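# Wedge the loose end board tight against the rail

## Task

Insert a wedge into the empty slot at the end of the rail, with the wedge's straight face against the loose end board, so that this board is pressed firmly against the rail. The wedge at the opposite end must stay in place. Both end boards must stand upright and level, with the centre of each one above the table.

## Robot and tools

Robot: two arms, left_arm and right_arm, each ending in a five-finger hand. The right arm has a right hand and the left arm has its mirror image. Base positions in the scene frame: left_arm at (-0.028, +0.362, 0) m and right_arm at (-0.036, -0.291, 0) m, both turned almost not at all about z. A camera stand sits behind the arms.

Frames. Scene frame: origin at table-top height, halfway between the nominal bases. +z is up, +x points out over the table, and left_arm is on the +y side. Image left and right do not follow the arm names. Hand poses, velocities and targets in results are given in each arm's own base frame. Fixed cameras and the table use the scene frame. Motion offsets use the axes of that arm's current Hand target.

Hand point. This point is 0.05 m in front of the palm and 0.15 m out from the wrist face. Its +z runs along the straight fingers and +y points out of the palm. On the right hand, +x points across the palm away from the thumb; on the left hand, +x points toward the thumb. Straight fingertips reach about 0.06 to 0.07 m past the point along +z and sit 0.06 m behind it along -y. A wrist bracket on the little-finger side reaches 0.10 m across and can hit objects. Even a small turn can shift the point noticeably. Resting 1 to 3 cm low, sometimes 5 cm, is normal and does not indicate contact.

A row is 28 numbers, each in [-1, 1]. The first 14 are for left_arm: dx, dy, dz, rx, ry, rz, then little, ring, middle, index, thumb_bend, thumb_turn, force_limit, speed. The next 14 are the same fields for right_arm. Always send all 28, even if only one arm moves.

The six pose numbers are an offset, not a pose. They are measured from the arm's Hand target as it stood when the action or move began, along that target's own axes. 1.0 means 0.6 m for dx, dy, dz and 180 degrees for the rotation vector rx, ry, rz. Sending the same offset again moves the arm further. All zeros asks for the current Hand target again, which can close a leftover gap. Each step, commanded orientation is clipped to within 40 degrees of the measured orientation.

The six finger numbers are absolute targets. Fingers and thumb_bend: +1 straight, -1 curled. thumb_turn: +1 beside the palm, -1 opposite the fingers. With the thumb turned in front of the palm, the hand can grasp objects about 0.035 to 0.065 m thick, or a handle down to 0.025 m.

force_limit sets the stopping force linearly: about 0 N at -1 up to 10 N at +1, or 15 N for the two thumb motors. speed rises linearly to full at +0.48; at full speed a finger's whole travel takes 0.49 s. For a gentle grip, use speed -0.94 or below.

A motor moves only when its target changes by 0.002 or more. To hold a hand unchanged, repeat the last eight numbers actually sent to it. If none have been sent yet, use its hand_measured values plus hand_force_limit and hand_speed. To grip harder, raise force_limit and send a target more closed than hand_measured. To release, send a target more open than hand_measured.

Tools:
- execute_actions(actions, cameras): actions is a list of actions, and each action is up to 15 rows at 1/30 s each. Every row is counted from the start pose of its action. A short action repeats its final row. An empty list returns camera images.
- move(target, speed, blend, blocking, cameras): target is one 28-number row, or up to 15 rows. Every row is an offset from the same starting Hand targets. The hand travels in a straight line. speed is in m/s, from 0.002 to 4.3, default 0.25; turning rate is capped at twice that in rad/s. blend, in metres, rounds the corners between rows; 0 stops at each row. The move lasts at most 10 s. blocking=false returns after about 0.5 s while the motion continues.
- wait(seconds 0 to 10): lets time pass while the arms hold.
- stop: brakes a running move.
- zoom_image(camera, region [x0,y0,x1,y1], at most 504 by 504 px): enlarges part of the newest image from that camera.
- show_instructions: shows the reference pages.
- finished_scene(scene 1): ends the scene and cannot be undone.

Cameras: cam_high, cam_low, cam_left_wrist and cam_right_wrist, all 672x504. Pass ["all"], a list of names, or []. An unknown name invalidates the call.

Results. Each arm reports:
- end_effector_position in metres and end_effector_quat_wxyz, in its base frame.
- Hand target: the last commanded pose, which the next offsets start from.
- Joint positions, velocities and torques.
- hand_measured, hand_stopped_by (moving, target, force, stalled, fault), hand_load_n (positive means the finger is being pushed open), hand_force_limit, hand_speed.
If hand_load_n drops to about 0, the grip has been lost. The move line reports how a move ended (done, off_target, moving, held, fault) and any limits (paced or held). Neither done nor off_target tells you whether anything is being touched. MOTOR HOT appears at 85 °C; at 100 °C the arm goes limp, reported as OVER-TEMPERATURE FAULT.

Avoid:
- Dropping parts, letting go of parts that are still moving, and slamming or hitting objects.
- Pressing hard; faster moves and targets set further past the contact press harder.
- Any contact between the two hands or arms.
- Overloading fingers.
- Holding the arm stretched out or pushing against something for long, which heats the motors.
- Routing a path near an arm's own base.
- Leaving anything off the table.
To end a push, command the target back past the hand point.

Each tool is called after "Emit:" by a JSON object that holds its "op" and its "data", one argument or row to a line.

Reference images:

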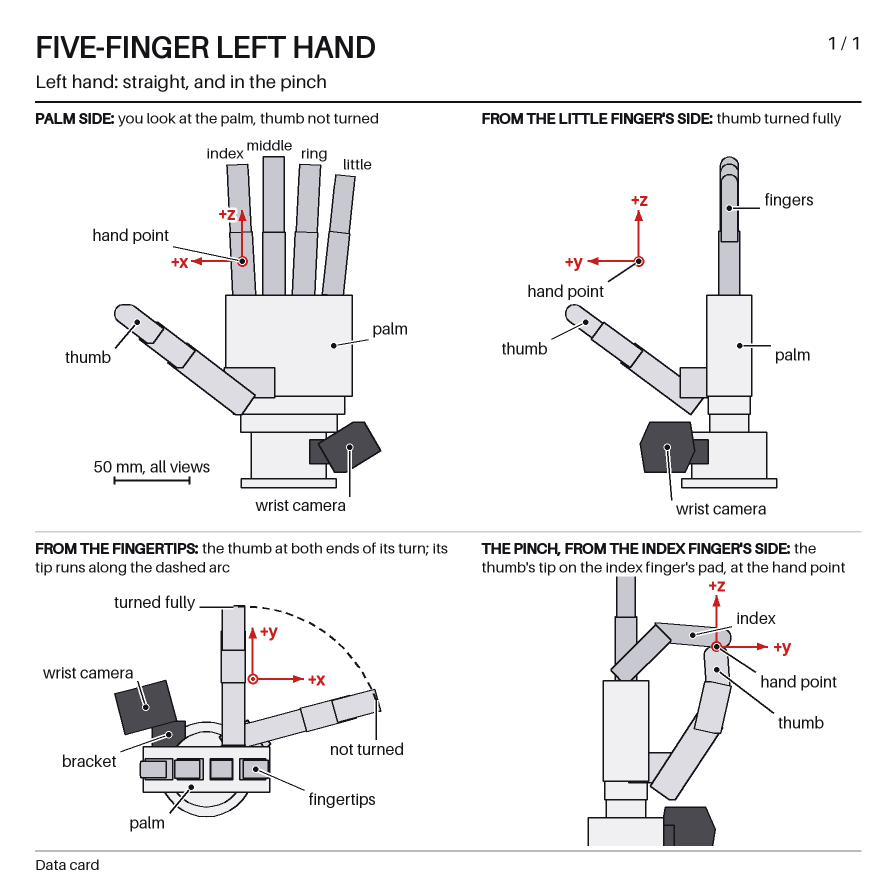

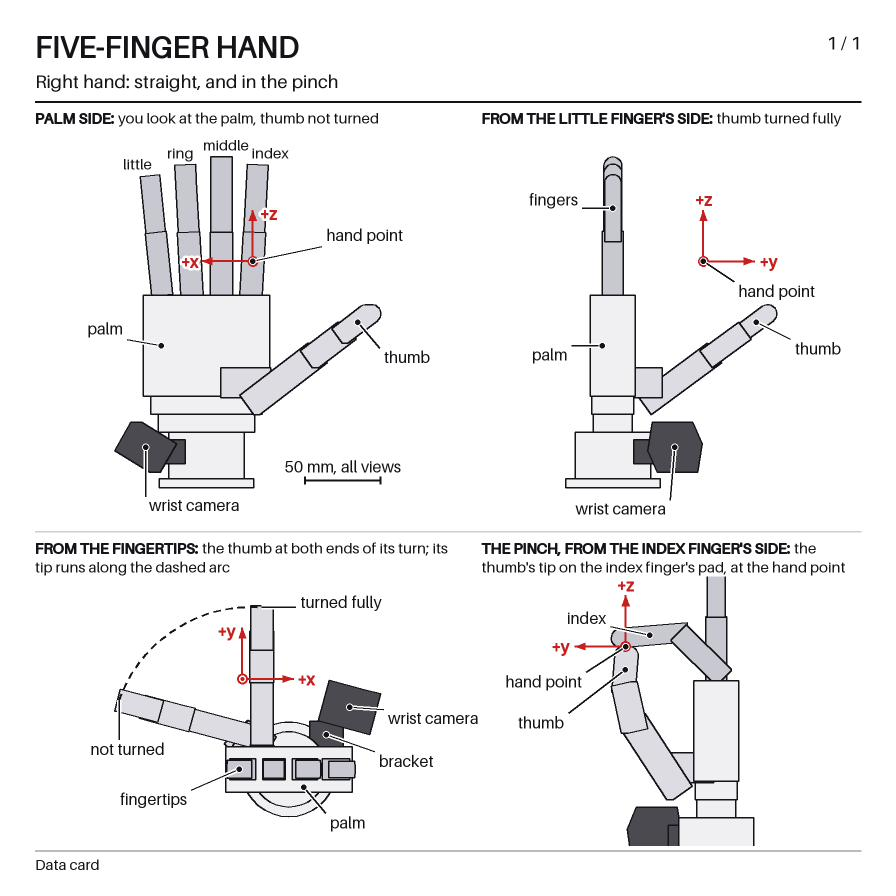

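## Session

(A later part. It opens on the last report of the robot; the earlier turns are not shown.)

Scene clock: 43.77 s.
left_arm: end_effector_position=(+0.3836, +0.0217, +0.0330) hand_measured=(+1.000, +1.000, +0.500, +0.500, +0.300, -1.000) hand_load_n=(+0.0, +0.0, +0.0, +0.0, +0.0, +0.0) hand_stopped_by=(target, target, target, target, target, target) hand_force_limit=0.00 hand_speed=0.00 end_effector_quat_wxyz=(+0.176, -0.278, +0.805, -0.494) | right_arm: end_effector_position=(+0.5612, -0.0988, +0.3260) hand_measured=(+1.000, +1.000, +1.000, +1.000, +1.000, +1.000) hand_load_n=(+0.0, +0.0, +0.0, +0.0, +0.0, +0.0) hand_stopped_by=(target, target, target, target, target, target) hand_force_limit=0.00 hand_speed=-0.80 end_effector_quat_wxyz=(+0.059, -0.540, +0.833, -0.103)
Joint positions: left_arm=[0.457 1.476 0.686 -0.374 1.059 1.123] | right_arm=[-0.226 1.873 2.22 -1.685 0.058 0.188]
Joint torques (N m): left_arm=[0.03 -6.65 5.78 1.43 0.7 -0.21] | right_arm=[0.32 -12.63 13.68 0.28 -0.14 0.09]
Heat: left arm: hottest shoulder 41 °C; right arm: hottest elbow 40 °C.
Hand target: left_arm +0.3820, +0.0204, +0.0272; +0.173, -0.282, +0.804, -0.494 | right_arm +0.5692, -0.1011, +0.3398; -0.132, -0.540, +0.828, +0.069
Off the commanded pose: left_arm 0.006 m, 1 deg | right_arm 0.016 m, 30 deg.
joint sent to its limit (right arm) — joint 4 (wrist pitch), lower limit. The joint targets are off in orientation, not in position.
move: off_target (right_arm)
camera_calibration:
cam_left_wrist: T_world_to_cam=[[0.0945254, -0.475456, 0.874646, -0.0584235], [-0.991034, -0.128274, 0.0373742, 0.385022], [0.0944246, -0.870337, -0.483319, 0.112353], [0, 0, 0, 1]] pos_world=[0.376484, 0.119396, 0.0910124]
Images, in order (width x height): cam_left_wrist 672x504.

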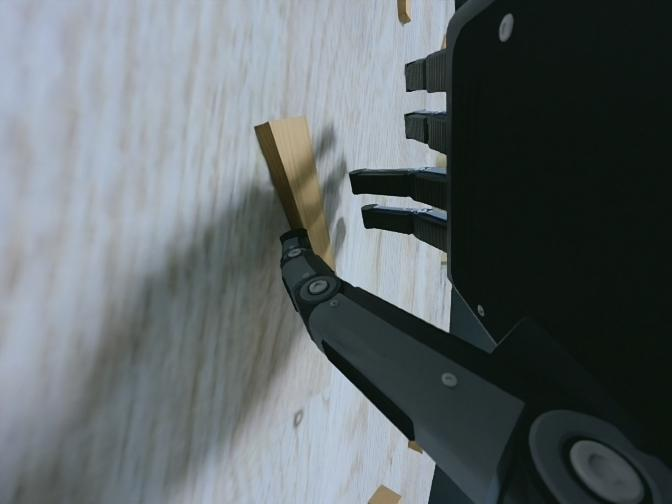

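Emit:
{"op": "move", "data": {
  "target": [0,0,0,0,0,0,1,1,0.15,0.15,0.3,-1,-0.4,-0.5, 0,0,0,0,0,0,1,1,1,1,1,1,0,-0.8],
  "speed": 0.05,
  "cameras": ["cam_left_wrist"]
}}

Emit:
{"op": "zoom_image", "data": {
  "camera": "cam_left_wrist",
  "region": [230, 100, 430, 300]
}}

Scene clock: 44.50 s.
left_arm: end_effector_position=(+0.3836, +0.0218, +0.0330) hand_measured=(+1.000, +1.000, +0.150, +0.150, +0.300, -1.000) hand_load_n=(+0.0, +0.0, +0.0, +0.0, +0.0, +0.0) hand_stopped_by=(target, target, target, target, target, target) hand_force_limit=-0.40 hand_speed=-0.50 end_effector_quat_wxyz=(+0.177, -0.278, +0.805, -0.494) | right_arm: end_effector_position=(+0.5612, -0.0988, +0.3260) hand_measured=(+1.000, +1.000, +1.000, +1.000, +1.000, +1.000) hand_load_n=(+0.0, +0.0, +0.0, +0.0, +0.0, +0.0) hand_stopped_by=(target, target, target, target, target, target) hand_force_limit=0.00 hand_speed=-0.80 end_effector_quat_wxyz=(+0.059, -0.540, +0.833, -0.103)
Joint positions: left_arm=[0.457 1.476 0.686 -0.374 1.058 1.123] | right_arm=[-0.226 1.873 2.22 -1.685 0.058 0.188]
Joint torques (N m): left_arm=[0.15 -6.65 5.78 1.44 0.71 -0.21] | right_arm=[0.32 -12.57 13.67 0.28 -0.14 0.08]
Heat: left arm: hottest shoulder 41 °C; right arm: hottest elbow 40 °C.
Hand target: left_arm +0.3820, +0.0205, +0.0272; +0.173, -0.282, +0.804, -0.494 | right_arm +0.5692, -0.1011, +0.3398; -0.132, -0.540, +0.828, +0.069
Off the commanded pose: left_arm 0.006 m, 1 deg | right_arm 0.016 m, 30 deg.
joint sent to its limit (right arm) — joint 4 (wrist pitch), lower limit. The joint targets are off in orientation, not in position.
move: off_target (right_arm)
camera_calibration:
cam_left_wrist: T_world_to_cam=[[0.0944371, -0.475843, 0.874446, -0.0582778], [-0.991024, -0.128418, 0.0371464, 0.385069], [0.094619, -0.870105, -0.483699, 0.112374], [0, 0, 0, 1]] pos_world=[0.376484, 0.119496, 0.0910118]
Images, in order (width x height): cam_left_wrist 672x504.

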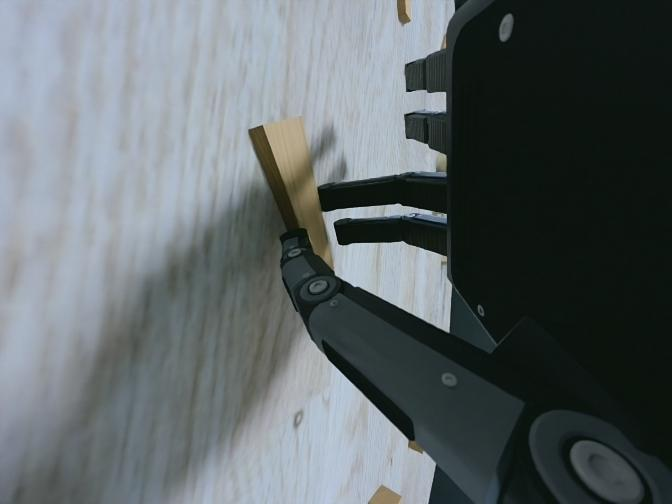

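Scaled by 2.520 from the camera's 672x504 image, which has a finer 960x720 frame.

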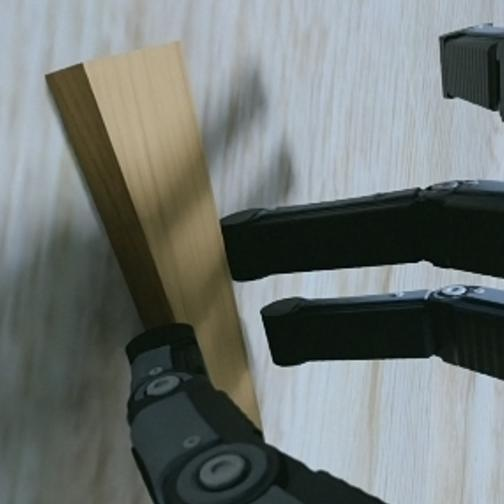

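Emit:
{"op": "move", "data": {
  "target": [0,0,0,0,0,0,1,1,0.08,0.02,0.3,-1,-0.4,-0.6, 0,0,0,0,0,0,1,1,1,1,1,1,0,-0.8],
  "speed": 0.05,
  "cameras": ["cam_left_wrist"]
}}

Emit:
{"op": "zoom_image", "data": {
  "camera": "cam_left_wrist",
  "region": [230, 100, 430, 300]
}}

Scene clock: 45.17 s.
left_arm: end_effector_position=(+0.3836, +0.0218, +0.0330) hand_measured=(+1.000, +1.000, +0.080, +0.020, +0.300, -1.000) hand_load_n=(+0.0, +0.0, +0.0, +0.0, +0.0, +0.0) hand_stopped_by=(target, target, target, target, target, target) hand_force_limit=-0.40 hand_speed=-0.60 end_effector_quat_wxyz=(+0.177, -0.278, +0.805, -0.494) | right_arm: end_effector_position=(+0.5612, -0.0988, +0.3260) hand_measured=(+1.000, +1.000, +1.000, +1.000, +1.000, +1.000) hand_load_n=(+0.0, +0.0, +0.0, +0.0, +0.0, +0.0) hand_stopped_by=(target, target, target, target, target, target) hand_force_limit=0.00 hand_speed=-0.80 end_effector_quat_wxyz=(+0.059, -0.540, +0.833, -0.103)
Joint positions: left_arm=[0.457 1.476 0.686 -0.374 1.058 1.123] | right_arm=[-0.226 1.873 2.22 -1.685 0.058 0.188]
Joint torques (N m): left_arm=[0.21 -6.59 5.83 1.44 0.71 -0.22] | right_arm=[0.32 -12.57 13.67 0.28 -0.14 0.09]
Heat: left arm: hottest shoulder 41 °C; right arm: hottest elbow 40 °C.
Hand target: left_arm +0.3820, +0.0205, +0.0272; +0.173, -0.282, +0.804, -0.494 | right_arm +0.5692, -0.1011, +0.3398; -0.132, -0.540, +0.828, +0.069
Off the commanded pose: left_arm 0.006 m, 1 deg | right_arm 0.016 m, 30 deg.
joint sent to its limit (right arm) — joint 4 (wrist pitch), lower limit. The joint targets are off in orientation, not in position.
move: off_target (right_arm)
camera_calibration:
cam_left_wrist: T_world_to_cam=[[0.0944371, -0.475843, 0.874446, -0.0582778], [-0.991024, -0.128418, 0.0371464, 0.385069], [0.094619, -0.870105, -0.483699, 0.112374], [0, 0, 0, 1]] pos_world=[0.376484, 0.119496, 0.0910118]
Images, in order (width x height): cam_left_wrist 672x504.

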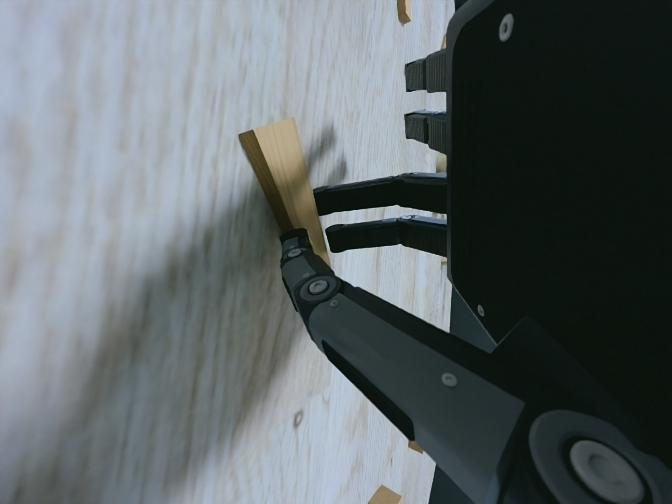

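Scaled by 2.520 from the camera's 672x504 image, which has a finer 960x720 frame.

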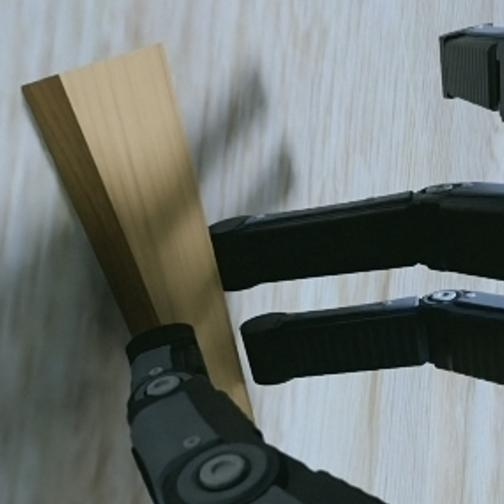

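Emit:
{"op": "move", "data": {
  "target": [0,0,0,0,0,0,1,1,0.04,-0.06,0.3,-1,-0.4,-0.6, 0,0,0,0,0,0,1,1,1,1,1,1,0,-0.8],
  "speed": 0.05,
  "cameras": ["cam_left_wrist"]
}}

Emit:
{"op": "zoom_image", "data": {
  "camera": "cam_left_wrist",
  "region": [230, 100, 430, 300]
}}

Scene clock: 45.87 s.
left_arm: end_effector_position=(+0.3836, +0.0218, +0.0330) hand_measured=(+1.000, +1.000, +0.040, -0.060, +0.300, -1.000) hand_load_n=(+0.0, +0.0, +0.0, +0.0, +0.0, +0.0) hand_stopped_by=(target, target, target, target, target, target) hand_force_limit=-0.40 hand_speed=-0.60 end_effector_quat_wxyz=(+0.177, -0.278, +0.805, -0.494) | right_arm: end_effector_position=(+0.5612, -0.0988, +0.3260) hand_measured=(+1.000, +1.000, +1.000, +1.000, +1.000, +1.000) hand_load_n=(+0.0, +0.0, +0.0, +0.0, +0.0, +0.0) hand_stopped_by=(target, target, target, target, target, target) hand_force_limit=0.00 hand_speed=-0.80 end_effector_quat_wxyz=(+0.059, -0.540, +0.833, -0.103)
Joint positions: left_arm=[0.457 1.476 0.686 -0.374 1.058 1.123] | right_arm=[-0.226 1.873 2.22 -1.685 0.058 0.188]
Joint torques (N m): left_arm=[0.21 -6.65 5.81 1.43 0.71 -0.2] | right_arm=[0.32 -12.63 13.68 0.27 -0.14 0.09]
Heat: left arm: hottest shoulder 41 °C; right arm: hottest elbow 40 °C.
Hand target: left_arm +0.3820, +0.0205, +0.0272; +0.173, -0.282, +0.804, -0.494 | right_arm +0.5692, -0.1011, +0.3398; -0.132, -0.540, +0.828, +0.069
Off the commanded pose: left_arm 0.006 m, 1 deg | right_arm 0.016 m, 30 deg.
joint sent to its limit (right arm) — joint 4 (wrist pitch), lower limit. The joint targets are off in orientation, not in position.
move: off_target (right_arm)
camera_calibration:
cam_left_wrist: T_world_to_cam=[[0.0944371, -0.475843, 0.874446, -0.0582778], [-0.991024, -0.128418, 0.0371464, 0.385069], [0.094619, -0.870105, -0.483699, 0.112374], [0, 0, 0, 1]] pos_world=[0.376484, 0.119496, 0.0910118]
Images, in order (width x height): cam_left_wrist 672x504.

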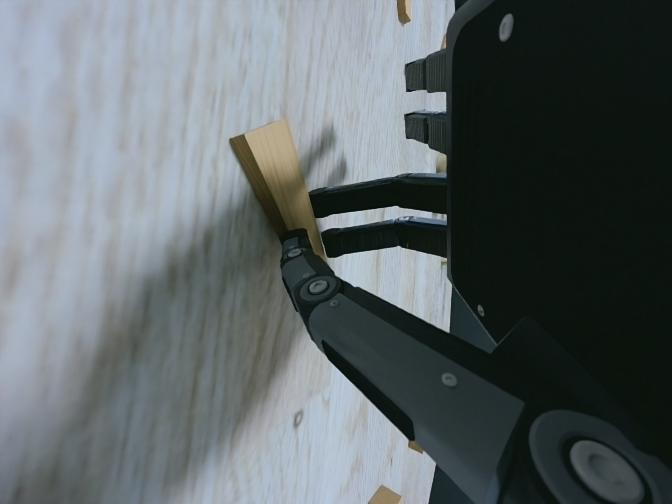

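Scaled by 2.520 from the camera's 672x504 image, which has a finer 960x720 frame.

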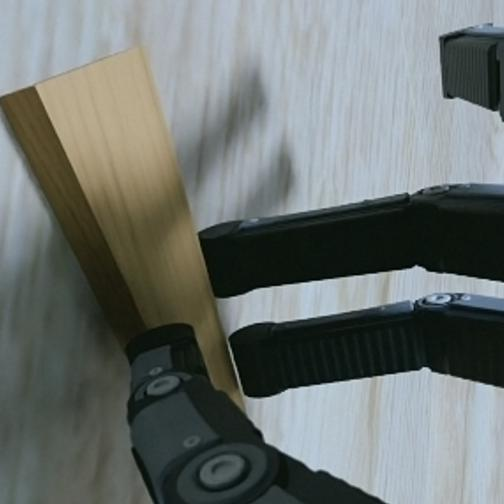

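Emit:
{"op": "move", "data": {
  "target": [0,0,0,0,0,0,1,1,0.0,-0.12,0.3,-1,-0.4,-0.7, 0,0,0,0,0,0,1,1,1,1,1,1,0,-0.8],
  "speed": 0.05,
  "cameras": ["cam_left_wrist"]
}}

Emit:
{"op": "zoom_image", "data": {
  "camera": "cam_left_wrist",
  "region": [200, 100, 400, 300]
}}

Scene clock: 46.57 s.
left_arm: end_effector_position=(+0.3836, +0.0218, +0.0330) hand_measured=(+1.000, +1.000, +0.000, -0.120, +0.300, -1.000) hand_load_n=(+0.0, +0.0, +0.0, +0.0, +0.0, +0.0) hand_stopped_by=(target, target, target, target, target, target) hand_force_limit=-0.40 hand_speed=-0.70 end_effector_quat_wxyz=(+0.177, -0.278, +0.805, -0.494) | right_arm: end_effector_position=(+0.5612, -0.0988, +0.3260) hand_measured=(+1.000, +1.000, +1.000, +1.000, +1.000, +1.000) hand_load_n=(+0.0, +0.0, +0.0, +0.0, +0.0, +0.0) hand_stopped_by=(target, target, target, target, target, target) hand_force_limit=0.00 hand_speed=-0.80 end_effector_quat_wxyz=(+0.059, -0.540, +0.833, -0.103)
Joint positions: left_arm=[0.457 1.476 0.686 -0.374 1.058 1.123] | right_arm=[-0.226 1.873 2.22 -1.685 0.058 0.188]
Joint torques (N m): left_arm=[0.32 -6.65 5.78 1.44 0.7 -0.2] | right_arm=[0.32 -12.57 13.68 0.28 -0.14 0.08]
Heat: left arm: hottest shoulder 41 °C; right arm: hottest elbow 40 °C.
Hand target: left_arm +0.3820, +0.0205, +0.0272; +0.173, -0.282, +0.804, -0.494 | right_arm +0.5692, -0.1011, +0.3398; -0.132, -0.540, +0.828, +0.069
Off the commanded pose: left_arm 0.006 m, 1 deg | right_arm 0.016 m, 30 deg.
joint sent to its limit (right arm) — joint 4 (wrist pitch), lower limit. The joint targets are off in orientation, not in position.
move: off_target (right_arm)
camera_calibration:
cam_left_wrist: T_world_to_cam=[[0.0944371, -0.475843, 0.874446, -0.0582778], [-0.991024, -0.128418, 0.0371464, 0.385069], [0.094619, -0.870105, -0.483699, 0.112374], [0, 0, 0, 1]] pos_world=[0.376484, 0.119496, 0.0910118]
Images, in order (width x height): cam_left_wrist 672x504.

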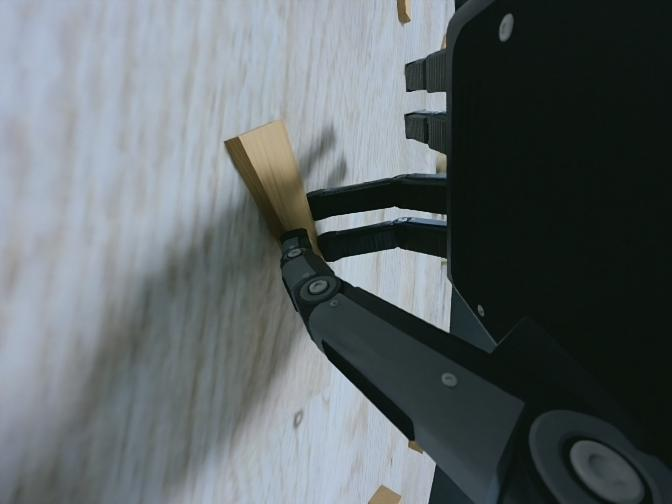

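Scaled by 2.520 from the camera's 672x504 image, which has a finer 960x720 frame.

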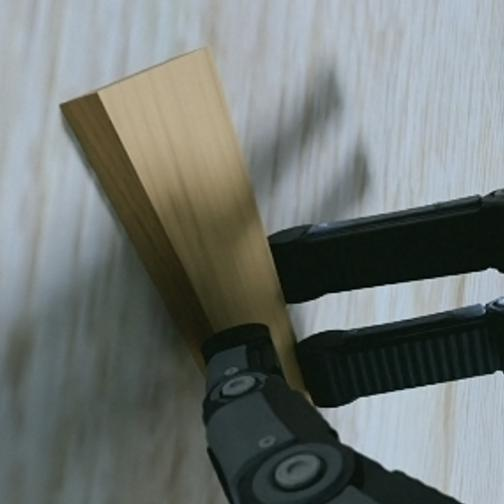

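Emit:
{"op": "move", "data": {
  "target": [0,0,0,0,0,0,1,1,-0.06,-0.18,0.3,-1,-0.4,-0.75, 0,0,0,0,0,0,1,1,1,1,1,1,0,-0.8],
  "speed": 0.05,
  "cameras": ["cam_left_wrist"]
}}

Emit:
{"op": "zoom_image", "data": {
  "camera": "cam_left_wrist",
  "region": [200, 100, 400, 300]
}}

Scene clock: 47.33 s.
left_arm: end_effector_position=(+0.3836, +0.0218, +0.0330) hand_measured=(+1.000, +1.000, -0.060, -0.180, +0.300, -1.000) hand_load_n=(+0.0, +0.0, +0.0, +0.0, +0.0, +0.0) hand_stopped_by=(target, target, target, target, target, target) hand_force_limit=-0.40 hand_speed=-0.75 end_effector_quat_wxyz=(+0.177, -0.278, +0.805, -0.494) | right_arm: end_effector_position=(+0.5612, -0.0988, +0.3260) hand_measured=(+1.000, +1.000, +1.000, +1.000, +1.000, +1.000) hand_load_n=(+0.0, +0.0, +0.0, +0.0, +0.0, +0.0) hand_stopped_by=(target, target, target, target, target, target) hand_force_limit=0.00 hand_speed=-0.80 end_effector_quat_wxyz=(+0.059, -0.540, +0.833, -0.103)
Joint positions: left_arm=[0.457 1.476 0.686 -0.374 1.058 1.123] | right_arm=[-0.226 1.873 2.22 -1.685 0.058 0.188]
Joint torques (N m): left_arm=[0.21 -6.71 5.79 1.46 0.7 -0.2] | right_arm=[0.32 -12.51 13.67 0.28 -0.14 0.08]
Heat: left arm: hottest shoulder 41 °C; right arm: hottest elbow 40 °C.
Hand target: left_arm +0.3820, +0.0205, +0.0272; +0.173, -0.282, +0.804, -0.494 | right_arm +0.5692, -0.1011, +0.3398; -0.132, -0.540, +0.828, +0.069
Off the commanded pose: left_arm 0.006 m, 1 deg | right_arm 0.016 m, 30 deg.
joint sent to its limit (right arm) — joint 4 (wrist pitch), lower limit. The joint targets are off in orientation, not in position.
move: off_target (right_arm)
camera_calibration:
cam_left_wrist: T_world_to_cam=[[0.0944371, -0.475843, 0.874446, -0.0582778], [-0.991024, -0.128418, 0.0371464, 0.385069], [0.094619, -0.870105, -0.483699, 0.112374], [0, 0, 0, 1]] pos_world=[0.376484, 0.119496, 0.0910118]
Images, in order (width x height): cam_left_wrist 672x504.

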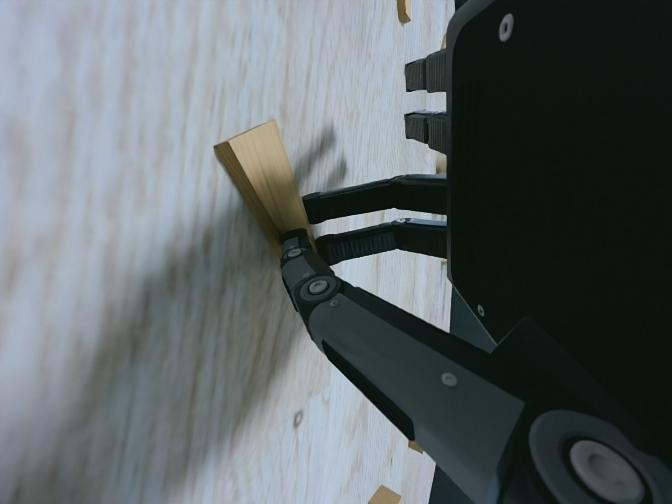

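Scaled by 2.520 from the camera's 672x504 image, which has a finer 960x720 frame.

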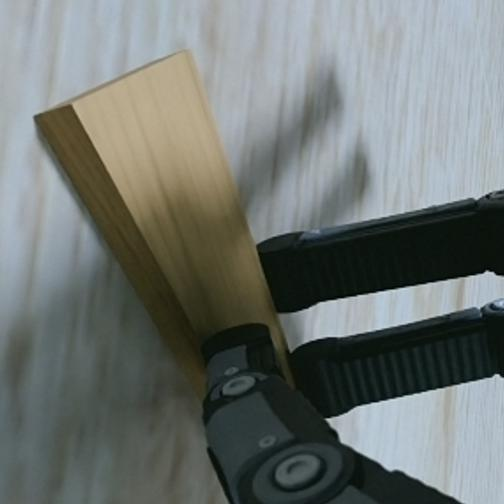

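Emit:
{"op": "move", "data": {
  "target": [
    [0,-0.0178,-0.009,0,0,0,1,1,0.5,0.5,0.3,-1,-0.4,-0.2, 0,0,0,0,0,0,1,1,1,1,1,1,0,-0.8],
    [0.0092,-0.0052,-0.034,0,-0.0297,-0.0151,1,1,0.5,0.5,0.3,-1,-0.4,-0.2, 0,0,0,0,0,0,1,1,1,1,1,1,0,-0.8]
  ],
  "speed": 0.08,
  "cameras": ["cam_left_wrist"]
}}

Emit:
{"op": "zoom_image", "data": {
  "camera": "cam_left_wrist",
  "region": [200, 100, 440, 340]
}}

Scene clock: 51.43 s.
left_arm: end_effector_position=(+0.3678, +0.0255, +0.0377) hand_measured=(+1.000, +1.000, +0.500, +0.500, +0.300, -1.000) hand_load_n=(+0.0, +0.0, +0.0, +0.0, +0.0, +0.0) hand_stopped_by=(target, target, target, target, target, target) hand_force_limit=-0.40 hand_speed=-0.20 end_effector_quat_wxyz=(+0.190, -0.317, +0.792, -0.486) | right_arm: end_effector_position=(+0.5612, -0.0988, +0.3260) hand_measured=(+1.000, +1.000, +1.000, +1.000, +1.000, +1.000) hand_load_n=(+0.0, +0.0, +0.0, +0.0, -0.5, -0.5) hand_stopped_by=(target, target, target, target, target, target) hand_force_limit=0.00 hand_speed=-0.80 end_effector_quat_wxyz=(+0.059, -0.540, +0.833, -0.103)
Joint positions: left_arm=[0.485 1.4 0.615 -0.307 1.032 1.02] | right_arm=[-0.226 1.873 2.22 -1.685 0.058 0.188]
Joint torques (N m): left_arm=[1.38 -7.36 5.86 1.61 0.66 -0.27] | right_arm=[0.32 -12.57 13.68 0.28 -0.14 0.08]
Heat: left arm: hottest shoulder 41 °C; right arm: hottest elbow 41 °C.
Hand target: left_arm +0.3673, +0.0302, +0.0393; +0.199, -0.324, +0.788, -0.484 | right_arm +0.5692, -0.1011, +0.3398; -0.132, -0.540, +0.828, +0.069
Off the commanded pose: left_arm 0.005 m, 1 deg | right_arm 0.016 m, 30 deg.
joint sent to its limit (right arm) — joint 4 (wrist pitch), lower limit. The joint targets are off in orientation, not in position.
move: off_target (right_arm)
camera_calibration:
cam_left_wrist: T_world_to_cam=[[0.149142, -0.459602, 0.875513, -0.079805], [-0.97545, -0.213469, 0.054105, 0.365552], [0.162028, -0.862089, -0.480156, 0.0941505], [0, 0, 0, 1]] pos_world=[0.353225, 0.122522, 0.095299]
Images, in order (width x height): cam_left_wrist 672x504.

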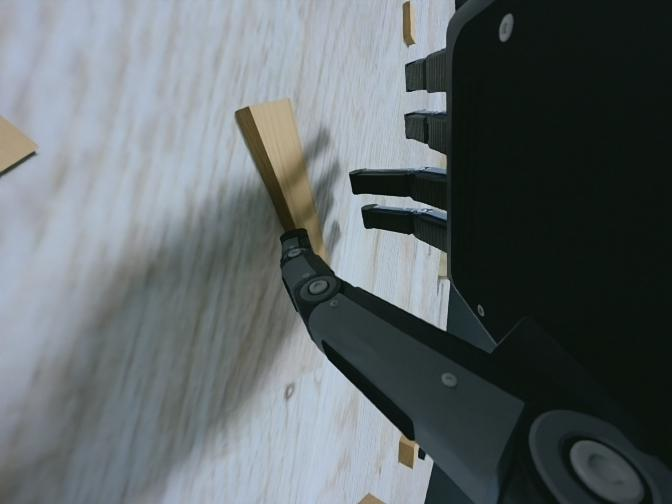

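Scaled by 2.100 from the camera's 672x504 image, which has a finer 960x720 frame.

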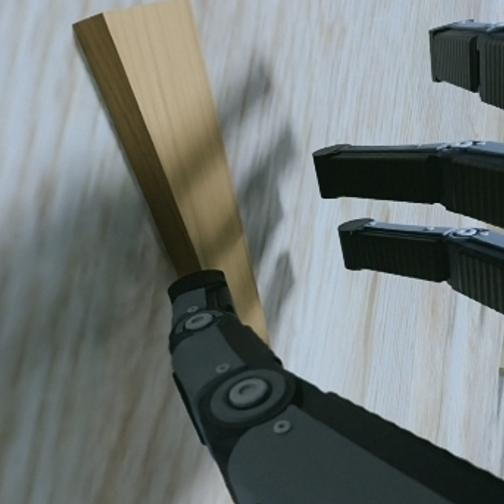

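Emit:
{"op": "move", "data": {
  "target": [0.0007,0.0178,-0.0058,0,0,0,1,1,0.5,0.5,0.3,-1,-0.4,-0.2, 0,0,0,0,0,0,1,1,1,1,1,1,0,-0.8],
  "speed": 0.05,
  "cameras": ["cam_left_wrist"]
}}

Emit:
{"op": "zoom_image", "data": {
  "camera": "cam_left_wrist",
  "region": [200, 100, 440, 340]
}}

Scene clock: 53.23 s.
left_arm: end_effector_position=(+0.3636, +0.0314, +0.0353) hand_measured=(+1.000, +1.000, +0.500, +0.500, +0.300, -1.000) hand_load_n=(+0.0, +0.0, +0.0, +0.0, +0.0, +0.0) hand_stopped_by=(target, target, target, target, target, target) hand_force_limit=-0.40 hand_speed=-0.20 end_effector_quat_wxyz=(+0.194, -0.324, +0.788, -0.485) | right_arm: end_effector_position=(+0.5612, -0.0988, +0.3260) hand_measured=(+1.000, +1.000, +1.000, +1.000, +1.000, +1.000) hand_load_n=(+0.0, +0.5, +0.0, -0.5, +0.0, +0.0) hand_stopped_by=(target, target, target, target, target, target) hand_force_limit=0.00 hand_speed=-0.80 end_effector_quat_wxyz=(+0.059, -0.540, +0.833, -0.103)
Joint positions: left_arm=[0.508 1.4 0.606 -0.307 1.037 1.027] | right_arm=[-0.226 1.873 2.22 -1.685 0.058 0.188]
Joint torques (N m): left_arm=[1.44 -6.18 5.83 1.26 0.87 0.09] | right_arm=[0.32 -12.57 13.68 0.27 -0.14 0.08]
Heat: left arm: hottest shoulder 40 °C; right arm: hottest elbow 41 °C.
Hand target: left_arm +0.3614, +0.0356, +0.0313; +0.199, -0.324, +0.788, -0.484 | right_arm +0.5692, -0.1011, +0.3398; -0.132, -0.540, +0.828, +0.069
Off the commanded pose: left_arm 0.006 m, 1 deg | right_arm 0.016 m, 30 deg.
joint sent to its limit (right arm) — joint 4 (wrist pitch), lower limit. The joint targets are off in orientation, not in position.
move: off_target (right_arm)
camera_calibration:
cam_left_wrist: T_world_to_cam=[[0.158204, -0.453618, 0.877041, -0.0778153], [-0.971546, -0.230073, 0.0562548, 0.361817], [0.176265, -0.860986, -0.47711, 0.0934997], [0, 0, 0, 1]] pos_world=[0.347352, 0.128448, 0.0925029]
Images, in order (width x height): cam_left_wrist 672x504.

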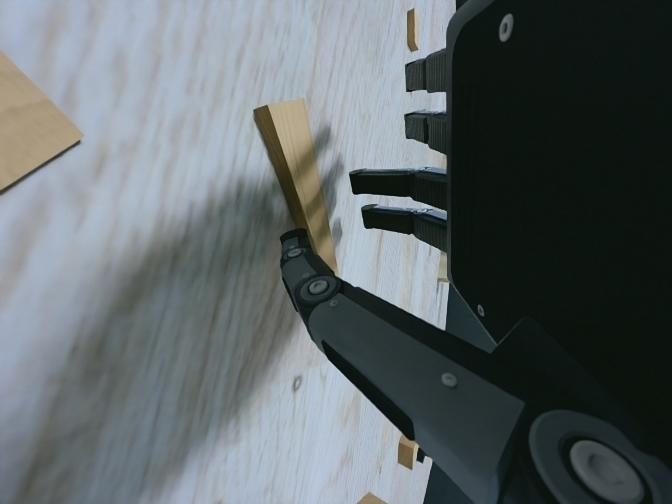

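Scaled by 2.100 from the camera's 672x504 image, which has a finer 960x720 frame.

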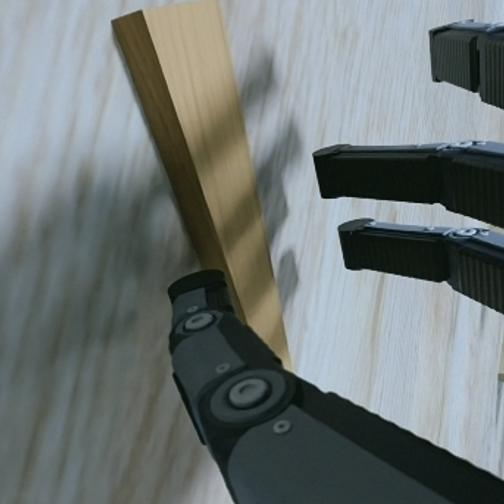

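Emit:
{"op": "move", "data": {
  "target": [0.0,0.0119,0.006,0,0,0,1,1,0.5,0.5,0.3,-1,-0.4,-0.2, 0,0,0,0,0,0,1,1,1,1,1,1,0,-0.8],
  "speed": 0.04,
  "cameras": ["cam_left_wrist"]
}}

Emit:
{"op": "zoom_image", "data": {
  "camera": "cam_left_wrist",
  "region": [200, 100, 440, 340]
}}

Scene clock: 54.33 s.
left_arm: end_effector_position=(+0.3623, +0.0307, +0.0284) hand_measured=(+1.000, +1.000, +0.500, +0.500, +0.300, -1.000) hand_load_n=(+0.0, +0.0, +0.0, +0.0, +0.0, +0.0) hand_stopped_by=(target, target, target, target, target, target) hand_force_limit=-0.40 hand_speed=-0.20 end_effector_quat_wxyz=(+0.192, -0.325, +0.789, -0.485) | right_arm: end_effector_position=(+0.5612, -0.0988, +0.3260) hand_measured=(+1.000, +1.000, +1.000, +1.000, +1.000, +1.000) hand_load_n=(+0.0, +0.0, +0.0, +0.0, +0.0, +0.0) hand_stopped_by=(target, target, target, target, target, target) hand_force_limit=0.00 hand_speed=-0.80 end_effector_quat_wxyz=(+0.059, -0.540, +0.833, -0.103)
Joint positions: left_arm=[0.508 1.416 0.597 -0.286 1.037 1.029] | right_arm=[-0.226 1.873 2.22 -1.685 0.058 0.188]
Joint torques (N m): left_arm=[1.49 -5.77 5.74 1.52 0.88 0.08] | right_arm=[0.32 -12.57 13.68 0.27 -0.14 0.08]
Heat: left arm: hottest shoulder 40 °C; right arm: hottest elbow 41 °C.
Hand target: left_arm +0.3613, +0.0355, +0.0233; +0.199, -0.324, +0.788, -0.484 | right_arm +0.5692, -0.1011, +0.3398; -0.132, -0.540, +0.828, +0.069
Off the commanded pose: left_arm 0.007 m, 1 deg | right_arm 0.016 m, 30 deg.
joint sent to its limit (right arm) — joint 4 (wrist pitch), lower limit. The joint targets are off in orientation, not in position.
move: off_target (right_arm)
camera_calibration:
cam_left_wrist: T_world_to_cam=[[0.160298, -0.452762, 0.877104, -0.0726997], [-0.971538, -0.229381, 0.0591501, 0.360658], [0.17441, -0.861621, -0.476645, 0.0905667], [0, 0, 0, 1]] pos_world=[0.346251, 0.127847, 0.0856004]
Images, in order (width x height): cam_left_wrist 672x504.

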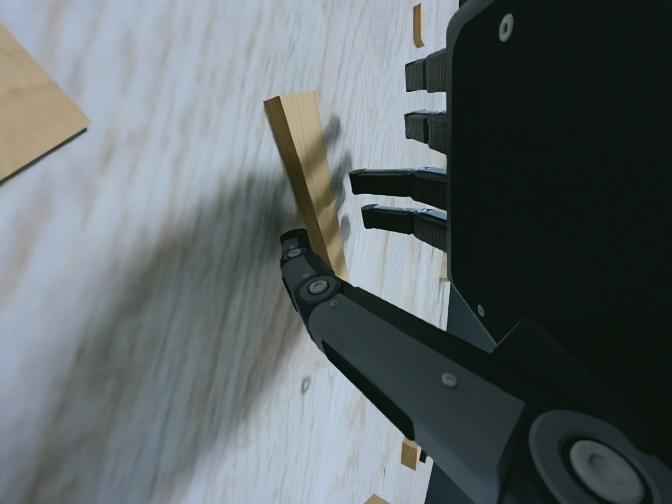

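Scaled by 2.100 from the camera's 672x504 image, which has a finer 960x720 frame.

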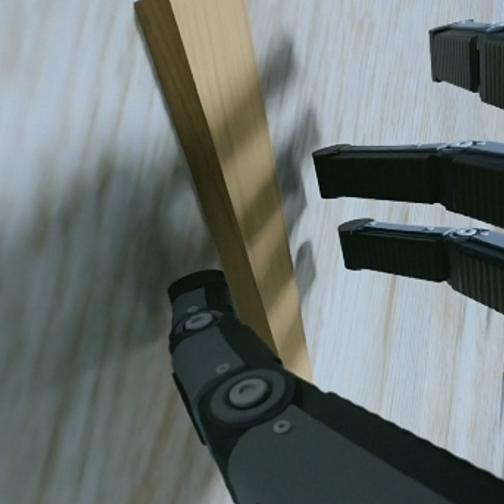

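Emit:
{"op": "move", "data": {
  "target": [0.0,0.0075,0.0038,0,0,0,1,1,0.5,0.5,0.3,-1,-0.4,-0.2, 0,0,0,0,0,0,1,1,1,1,1,1,0,-0.8],
  "speed": 0.03,
  "cameras": ["cam_left_wrist"]
}}

Emit:
{"op": "zoom_image", "data": {
  "camera": "cam_left_wrist",
  "region": [200, 100, 440, 340]
}}

Scene clock: 55.40 s.
left_arm: end_effector_position=(+0.3645, +0.0319, +0.0250) hand_measured=(+1.000, +1.000, +0.500, +0.500, +0.300, -1.000) hand_load_n=(+0.0, +0.0, +0.0, +0.0, +0.0, +0.0) hand_stopped_by=(target, target, target, target, target, target) hand_force_limit=-0.40 hand_speed=-0.20 end_effector_quat_wxyz=(+0.194, -0.323, +0.789, -0.485) | right_arm: end_effector_position=(+0.5612, -0.0988, +0.3260) hand_measured=(+1.000, +1.000, +1.000, +1.000, +1.000, +1.000) hand_load_n=(+0.0, +0.0, +0.0, +0.0, +0.0, +0.0) hand_stopped_by=(target, target, target, target, target, target) hand_force_limit=0.00 hand_speed=-0.80 end_effector_quat_wxyz=(+0.059, -0.540, +0.833, -0.103)
Joint positions: left_arm=[0.508 1.429 0.597 -0.268 1.037 1.029] | right_arm=[-0.226 1.873 2.22 -1.685 0.058 0.188]
Joint torques (N m): left_arm=[1.44 -5.83 5.3 1.48 0.86 0.07] | right_arm=[0.32 -12.57 13.68 0.28 -0.14 0.08]
Heat: left arm: hottest shoulder 40 °C; right arm: hottest elbow 41 °C.
Hand target: left_arm +0.3612, +0.0355, +0.0182; +0.198, -0.324, +0.788, -0.484 | right_arm +0.5692, -0.1011, +0.3398; -0.132, -0.540, +0.828, +0.069
Off the commanded pose: left_arm 0.008 m, 1 deg | right_arm 0.016 m, 30 deg.
joint sent to its limit (right arm) — joint 4 (wrist pitch), lower limit. The joint targets are off in orientation, not in position.
move: off_target (right_arm)
camera_calibration:
cam_left_wrist: T_world_to_cam=[[0.156114, -0.45505, 0.876674, -0.0679608], [-0.971815, -0.22949, 0.0539362, 0.363463], [0.176645, -0.860386, -0.478051, 0.0887522], [0, 0, 0, 1]] pos_world=[0.348151, 0.128847, 0.0824037]
Images, in order (width x height): cam_left_wrist 672x504.

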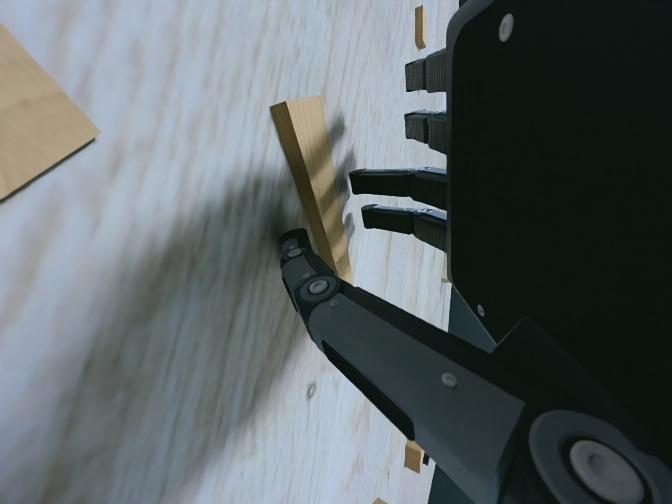

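Scaled by 2.100 from the camera's 672x504 image, which has a finer 960x720 frame.

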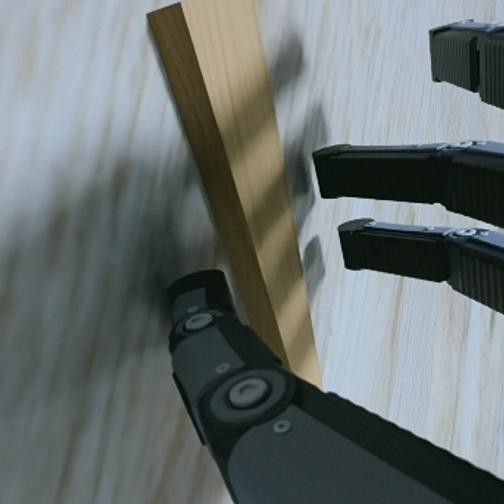

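Emit:
{"op": "move", "data": {
  "target": [0.0,0.0075,0.0038,0,0,0,1,1,0.5,0.5,0.3,-1,-0.4,-0.2, 0,0,0,0,0,0,1,1,1,1,1,1,0,-0.8],
  "speed": 0.03,
  "cameras": ["cam_left_wrist"]
}}

Emit:
{"op": "zoom_image", "data": {
  "camera": "cam_left_wrist",
  "region": [200, 100, 440, 340]
}}

Scene clock: 56.50 s.
left_arm: end_effector_position=(+0.3637, +0.0309, +0.0212) hand_measured=(+1.000, +1.000, +0.500, +0.500, +0.300, -1.000) hand_load_n=(+0.0, +0.0, +0.0, +0.0, -0.5, +0.5) hand_stopped_by=(target, target, target, target, target, target) hand_force_limit=-0.40 hand_speed=-0.20 end_effector_quat_wxyz=(+0.194, -0.323, +0.788, -0.487) | right_arm: end_effector_position=(+0.5612, -0.0988, +0.3260) hand_measured=(+1.000, +1.000, +1.000, +1.000, +1.000, +1.000) hand_load_n=(+0.0, +0.0, +0.0, +0.0, -0.5, +0.0) hand_stopped_by=(target, target, target, target, target, target) hand_force_limit=0.00 hand_speed=-0.80 end_effector_quat_wxyz=(+0.059, -0.540, +0.833, -0.103)
Joint positions: left_arm=[0.508 1.439 0.59 -0.251 1.041 1.029] | right_arm=[-0.226 1.873 2.22 -1.685 0.058 0.188]
Joint torques (N m): left_arm=[1.44 -5.54 5.35 1.7 0.7 0.07] | right_arm=[0.32 -12.63 13.67 0.28 -0.14 0.09]
Heat: left arm: hottest shoulder 40 °C; right arm: hottest elbow 41 °C.
Hand target: left_arm +0.3612, +0.0355, +0.0131; +0.198, -0.324, +0.788, -0.484 | right_arm +0.5692, -0.1011, +0.3398; -0.132, -0.540, +0.828, +0.069
Off the commanded pose: left_arm 0.010 m, 1 deg | right_arm 0.016 m, 30 deg.
joint sent to its limit (right arm) — joint 4 (wrist pitch), lower limit. The joint targets are off in orientation, not in position.
move: off_target (right_arm)
camera_calibration:
cam_left_wrist: T_world_to_cam=[[0.153619, -0.452864, 0.878245, -0.0641644], [-0.972312, -0.227671, 0.0526747, 0.362855], [0.176096, -0.862021, -0.4753, 0.0864133], [0, 0, 0, 1]] pos_world=[0.347449, 0.128044, 0.0783111]
Images, in order (width x height): cam_left_wrist 672x504.

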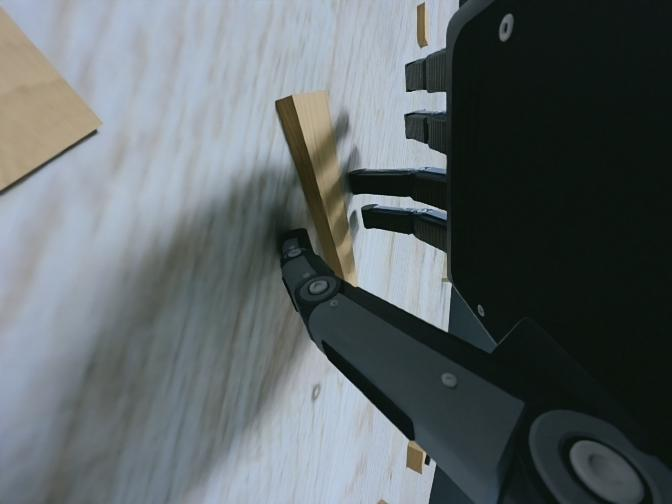

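Scaled by 2.100 from the camera's 672x504 image, which has a finer 960x720 frame.

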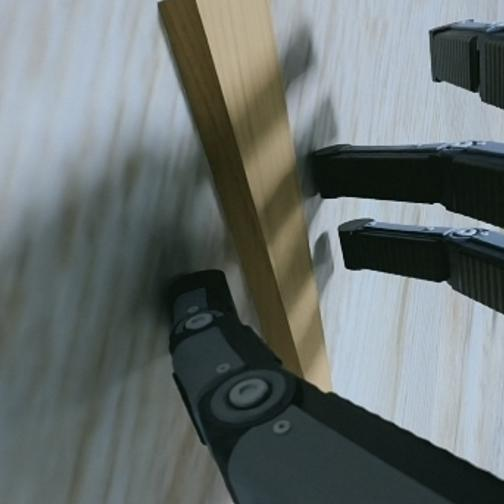

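Emit:
{"op": "zoom_image", "data": {
  "camera": "cam_left_wrist",
  "region": [250, 80, 370, 200]
}}

Emit:
{"op": "zoom_image", "data": {
  "camera": "cam_left_wrist",
  "region": [260, 190, 380, 310]
}}

Scaled by 4.200 from the camera's 672x504 image, which has a finer 960x720 frame.

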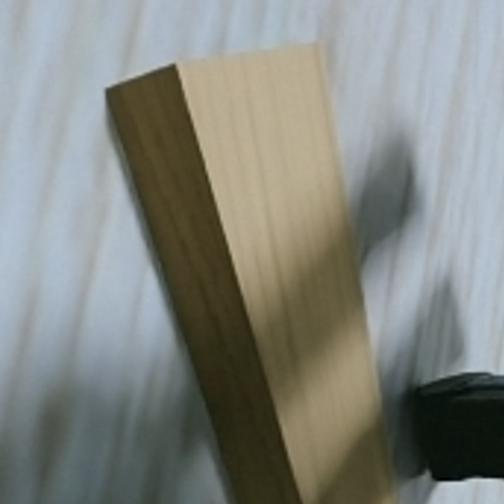

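Scaled by 4.200 from the camera's 672x504 image, which has a finer 960x720 frame.

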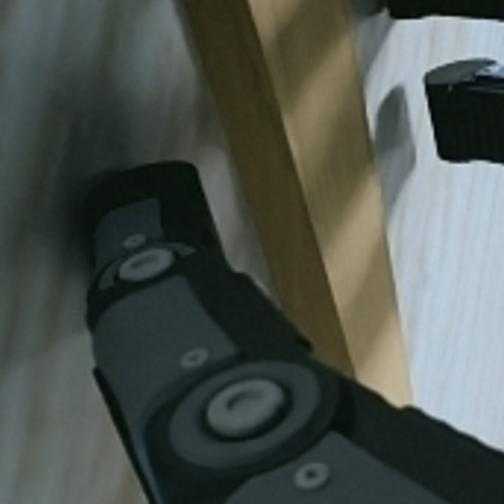

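Emit:
{"op": "move", "data": {
  "target": [
    [0,-0.0401,-0.0203,0,0,0,1,1,0.5,0.5,0.5,-1,-0.4,-0.2, 0,0,0,0,0,0,1,1,1,1,1,1,0,-0.8],
    [0.0033,-0.0525,0.004,0,0,0,1,1,0.5,0.5,0.5,-1,-0.4,-0.2, 0,0,0,0,0,0,1,1,1,1,1,1,0,-0.8]
  ],
  "speed": 0.08,
  "cameras": ["cam_left_wrist"]
}}

Emit:
{"op": "zoom_image", "data": {
  "camera": "cam_left_wrist",
  "region": [200, 80, 440, 320]
}}

Scene clock: 60.80 s.
left_arm: end_effector_position=(+0.3637, +0.0236, +0.0339) hand_measured=(+1.000, +1.000, +0.500, +0.500, +0.500, -1.000) hand_load_n=(+0.0, +0.0, +0.0, +0.0, +0.0, +0.0) hand_stopped_by=(target, target, target, target, target, target) hand_force_limit=-0.40 hand_speed=-0.20 end_effector_quat_wxyz=(+0.190, -0.331, +0.787, -0.484) | right_arm: end_effector_position=(+0.5612, -0.0988, +0.3260) hand_measured=(+1.000, +1.000, +1.000, +1.000, +1.000, +1.000) hand_load_n=(+0.0, +0.0, +0.0, +0.0, +0.0, +0.0) hand_stopped_by=(target, target, target, target, target, target) hand_force_limit=0.00 hand_speed=-0.80 end_effector_quat_wxyz=(+0.059, -0.540, +0.833, -0.103)
Joint positions: left_arm=[0.485 1.391 0.59 -0.268 1.019 0.976] | right_arm=[-0.226 1.873 2.22 -1.685 0.058 0.188]
Joint torques (N m): left_arm=[-0.79 -6.95 7.15 1.62 0.63 -0.28] | right_arm=[0.32 -12.63 13.67 0.27 -0.14 0.08]
Heat: left arm: hottest shoulder 40 °C; right arm: hottest elbow 42 °C.
Hand target: left_arm +0.3714, +0.0225, +0.0401; +0.199, -0.324, +0.788, -0.484 | right_arm +0.5692, -0.1011, +0.3398; -0.132, -0.540, +0.828, +0.069
Off the commanded pose: left_arm 0.010 m, 1 deg | right_arm 0.016 m, 30 deg.
joint sent to its limit (right arm) — joint 4 (wrist pitch), lower limit. The joint targets are off in orientation, not in position.
move: off_target (right_arm)
camera_calibration:
cam_left_wrist: T_world_to_cam=[[0.173291, -0.449519, 0.876301, -0.0857588], [-0.968648, -0.238621, 0.0691473, 0.358871], [0.17802, -0.86081, -0.476776, 0.0854749], [0, 0, 0, 1]] pos_world=[0.347265, 0.120661, 0.0910879]
Images, in order (width x height): cam_left_wrist 672x504.

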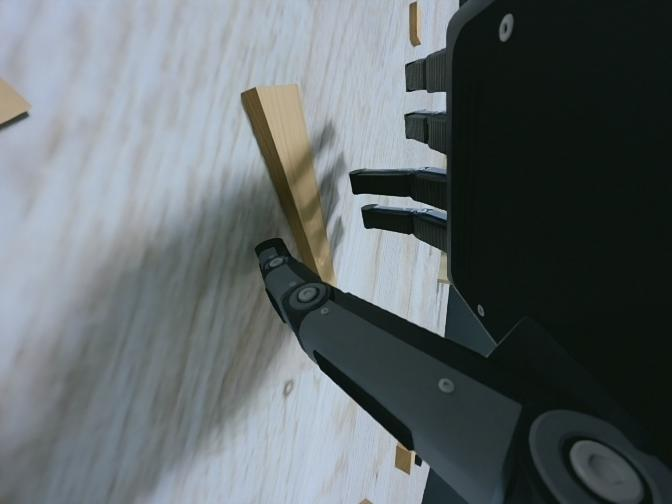

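Scaled by 2.100 from the camera's 672x504 image, which has a finer 960x720 frame.

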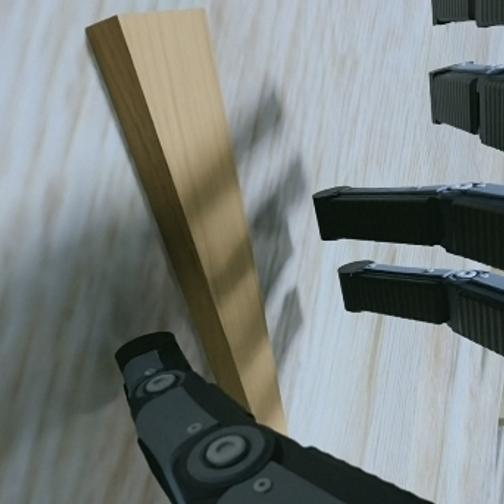

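Emit:
{"op": "move", "data": {
  "target": [-0.0052,-0.0188,0.0113,0,0,0,1,1,0.5,0.5,0.5,-1,-0.4,-0.2, 0,0,0,0,0,0,1,1,1,1,1,1,0,-0.8],
  "speed": 0.08,
  "cameras": ["cam_left_wrist"]
}}

Emit:
{"op": "zoom_image", "data": {
  "camera": "cam_left_wrist",
  "region": [200, 80, 440, 320]
}}

Scene clock: 62.10 s.
left_arm: end_effector_position=(+0.3664, +0.0149, +0.0348) hand_measured=(+1.000, +1.000, +0.500, +0.500, +0.500, -1.000) hand_load_n=(+0.0, +0.0, +0.0, +0.0, +0.0, +0.5) hand_stopped_by=(target, target, target, target, target, target) hand_force_limit=-0.40 hand_speed=-0.20 end_effector_quat_wxyz=(+0.182, -0.336, +0.787, -0.484) | right_arm: end_effector_position=(+0.5612, -0.0988, +0.3260) hand_measured=(+1.000, +1.000, +1.000, +1.000, +1.000, +1.000) hand_load_n=(+0.0, +0.0, +0.0, +0.0, +0.0, +0.0) hand_stopped_by=(target, target, target, target, target, target) hand_force_limit=0.00 hand_speed=-0.80 end_effector_quat_wxyz=(+0.059, -0.540, +0.833, -0.103)
Joint positions: left_arm=[0.457 1.389 0.59 -0.25 1.004 0.929] | right_arm=[-0.226 1.873 2.22 -1.685 0.058 0.188]
Joint torques (N m): left_arm=[-0.85 -7.18 8.36 1.68 0.62 -0.26] | right_arm=[0.32 -12.57 13.67 0.28 -0.14 0.08]
Heat: left arm: hottest shoulder 40 °C; right arm: hottest elbow 42 °C.
Hand target: left_arm +0.3814, +0.0168, +0.0472; +0.199, -0.324, +0.788, -0.484 | right_arm +0.5692, -0.1011, +0.3398; -0.132, -0.540, +0.828, +0.069
Off the commanded pose: left_arm 0.020 m, 2 deg | right_arm 0.016 m, 30 deg.
joint sent to its limit (right arm) — joint 4 (wrist pitch), lower limit. The joint targets are off in orientation, not in position.
move: off_target (left_arm, right_arm)
camera_calibration:
cam_left_wrist: T_world_to_cam=[[0.188891, -0.442523, 0.876638, -0.0966967], [-0.96712, -0.238637, 0.0879248, 0.358122], [0.17029, -0.864422, -0.473049, 0.0807368], [0, 0, 0, 1]] pos_world=[0.350863, 0.112461, 0.0914727]
Images, in order (width x height): cam_left_wrist 672x504.

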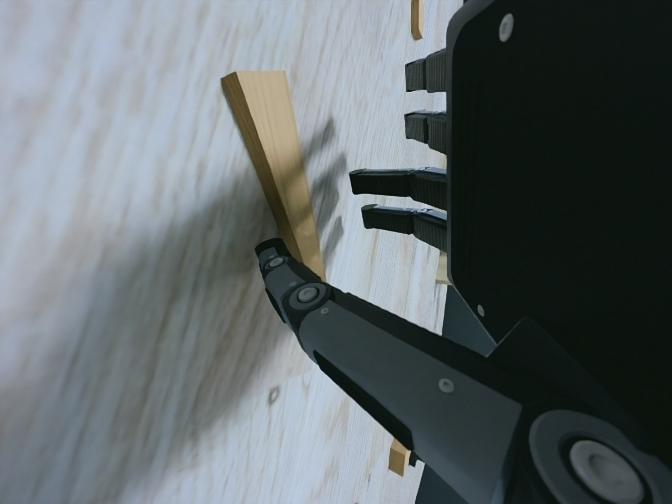

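Scaled by 2.100 from the camera's 672x504 image, which has a finer 960x720 frame.

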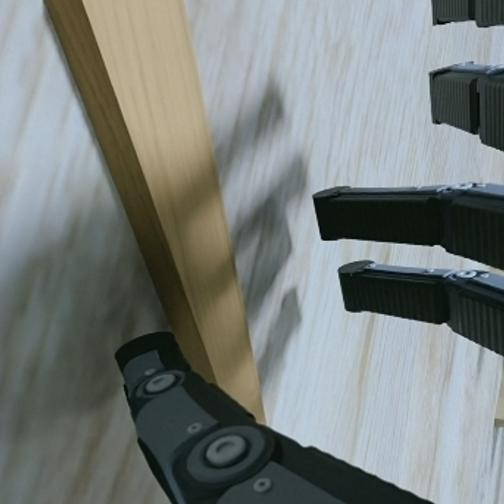

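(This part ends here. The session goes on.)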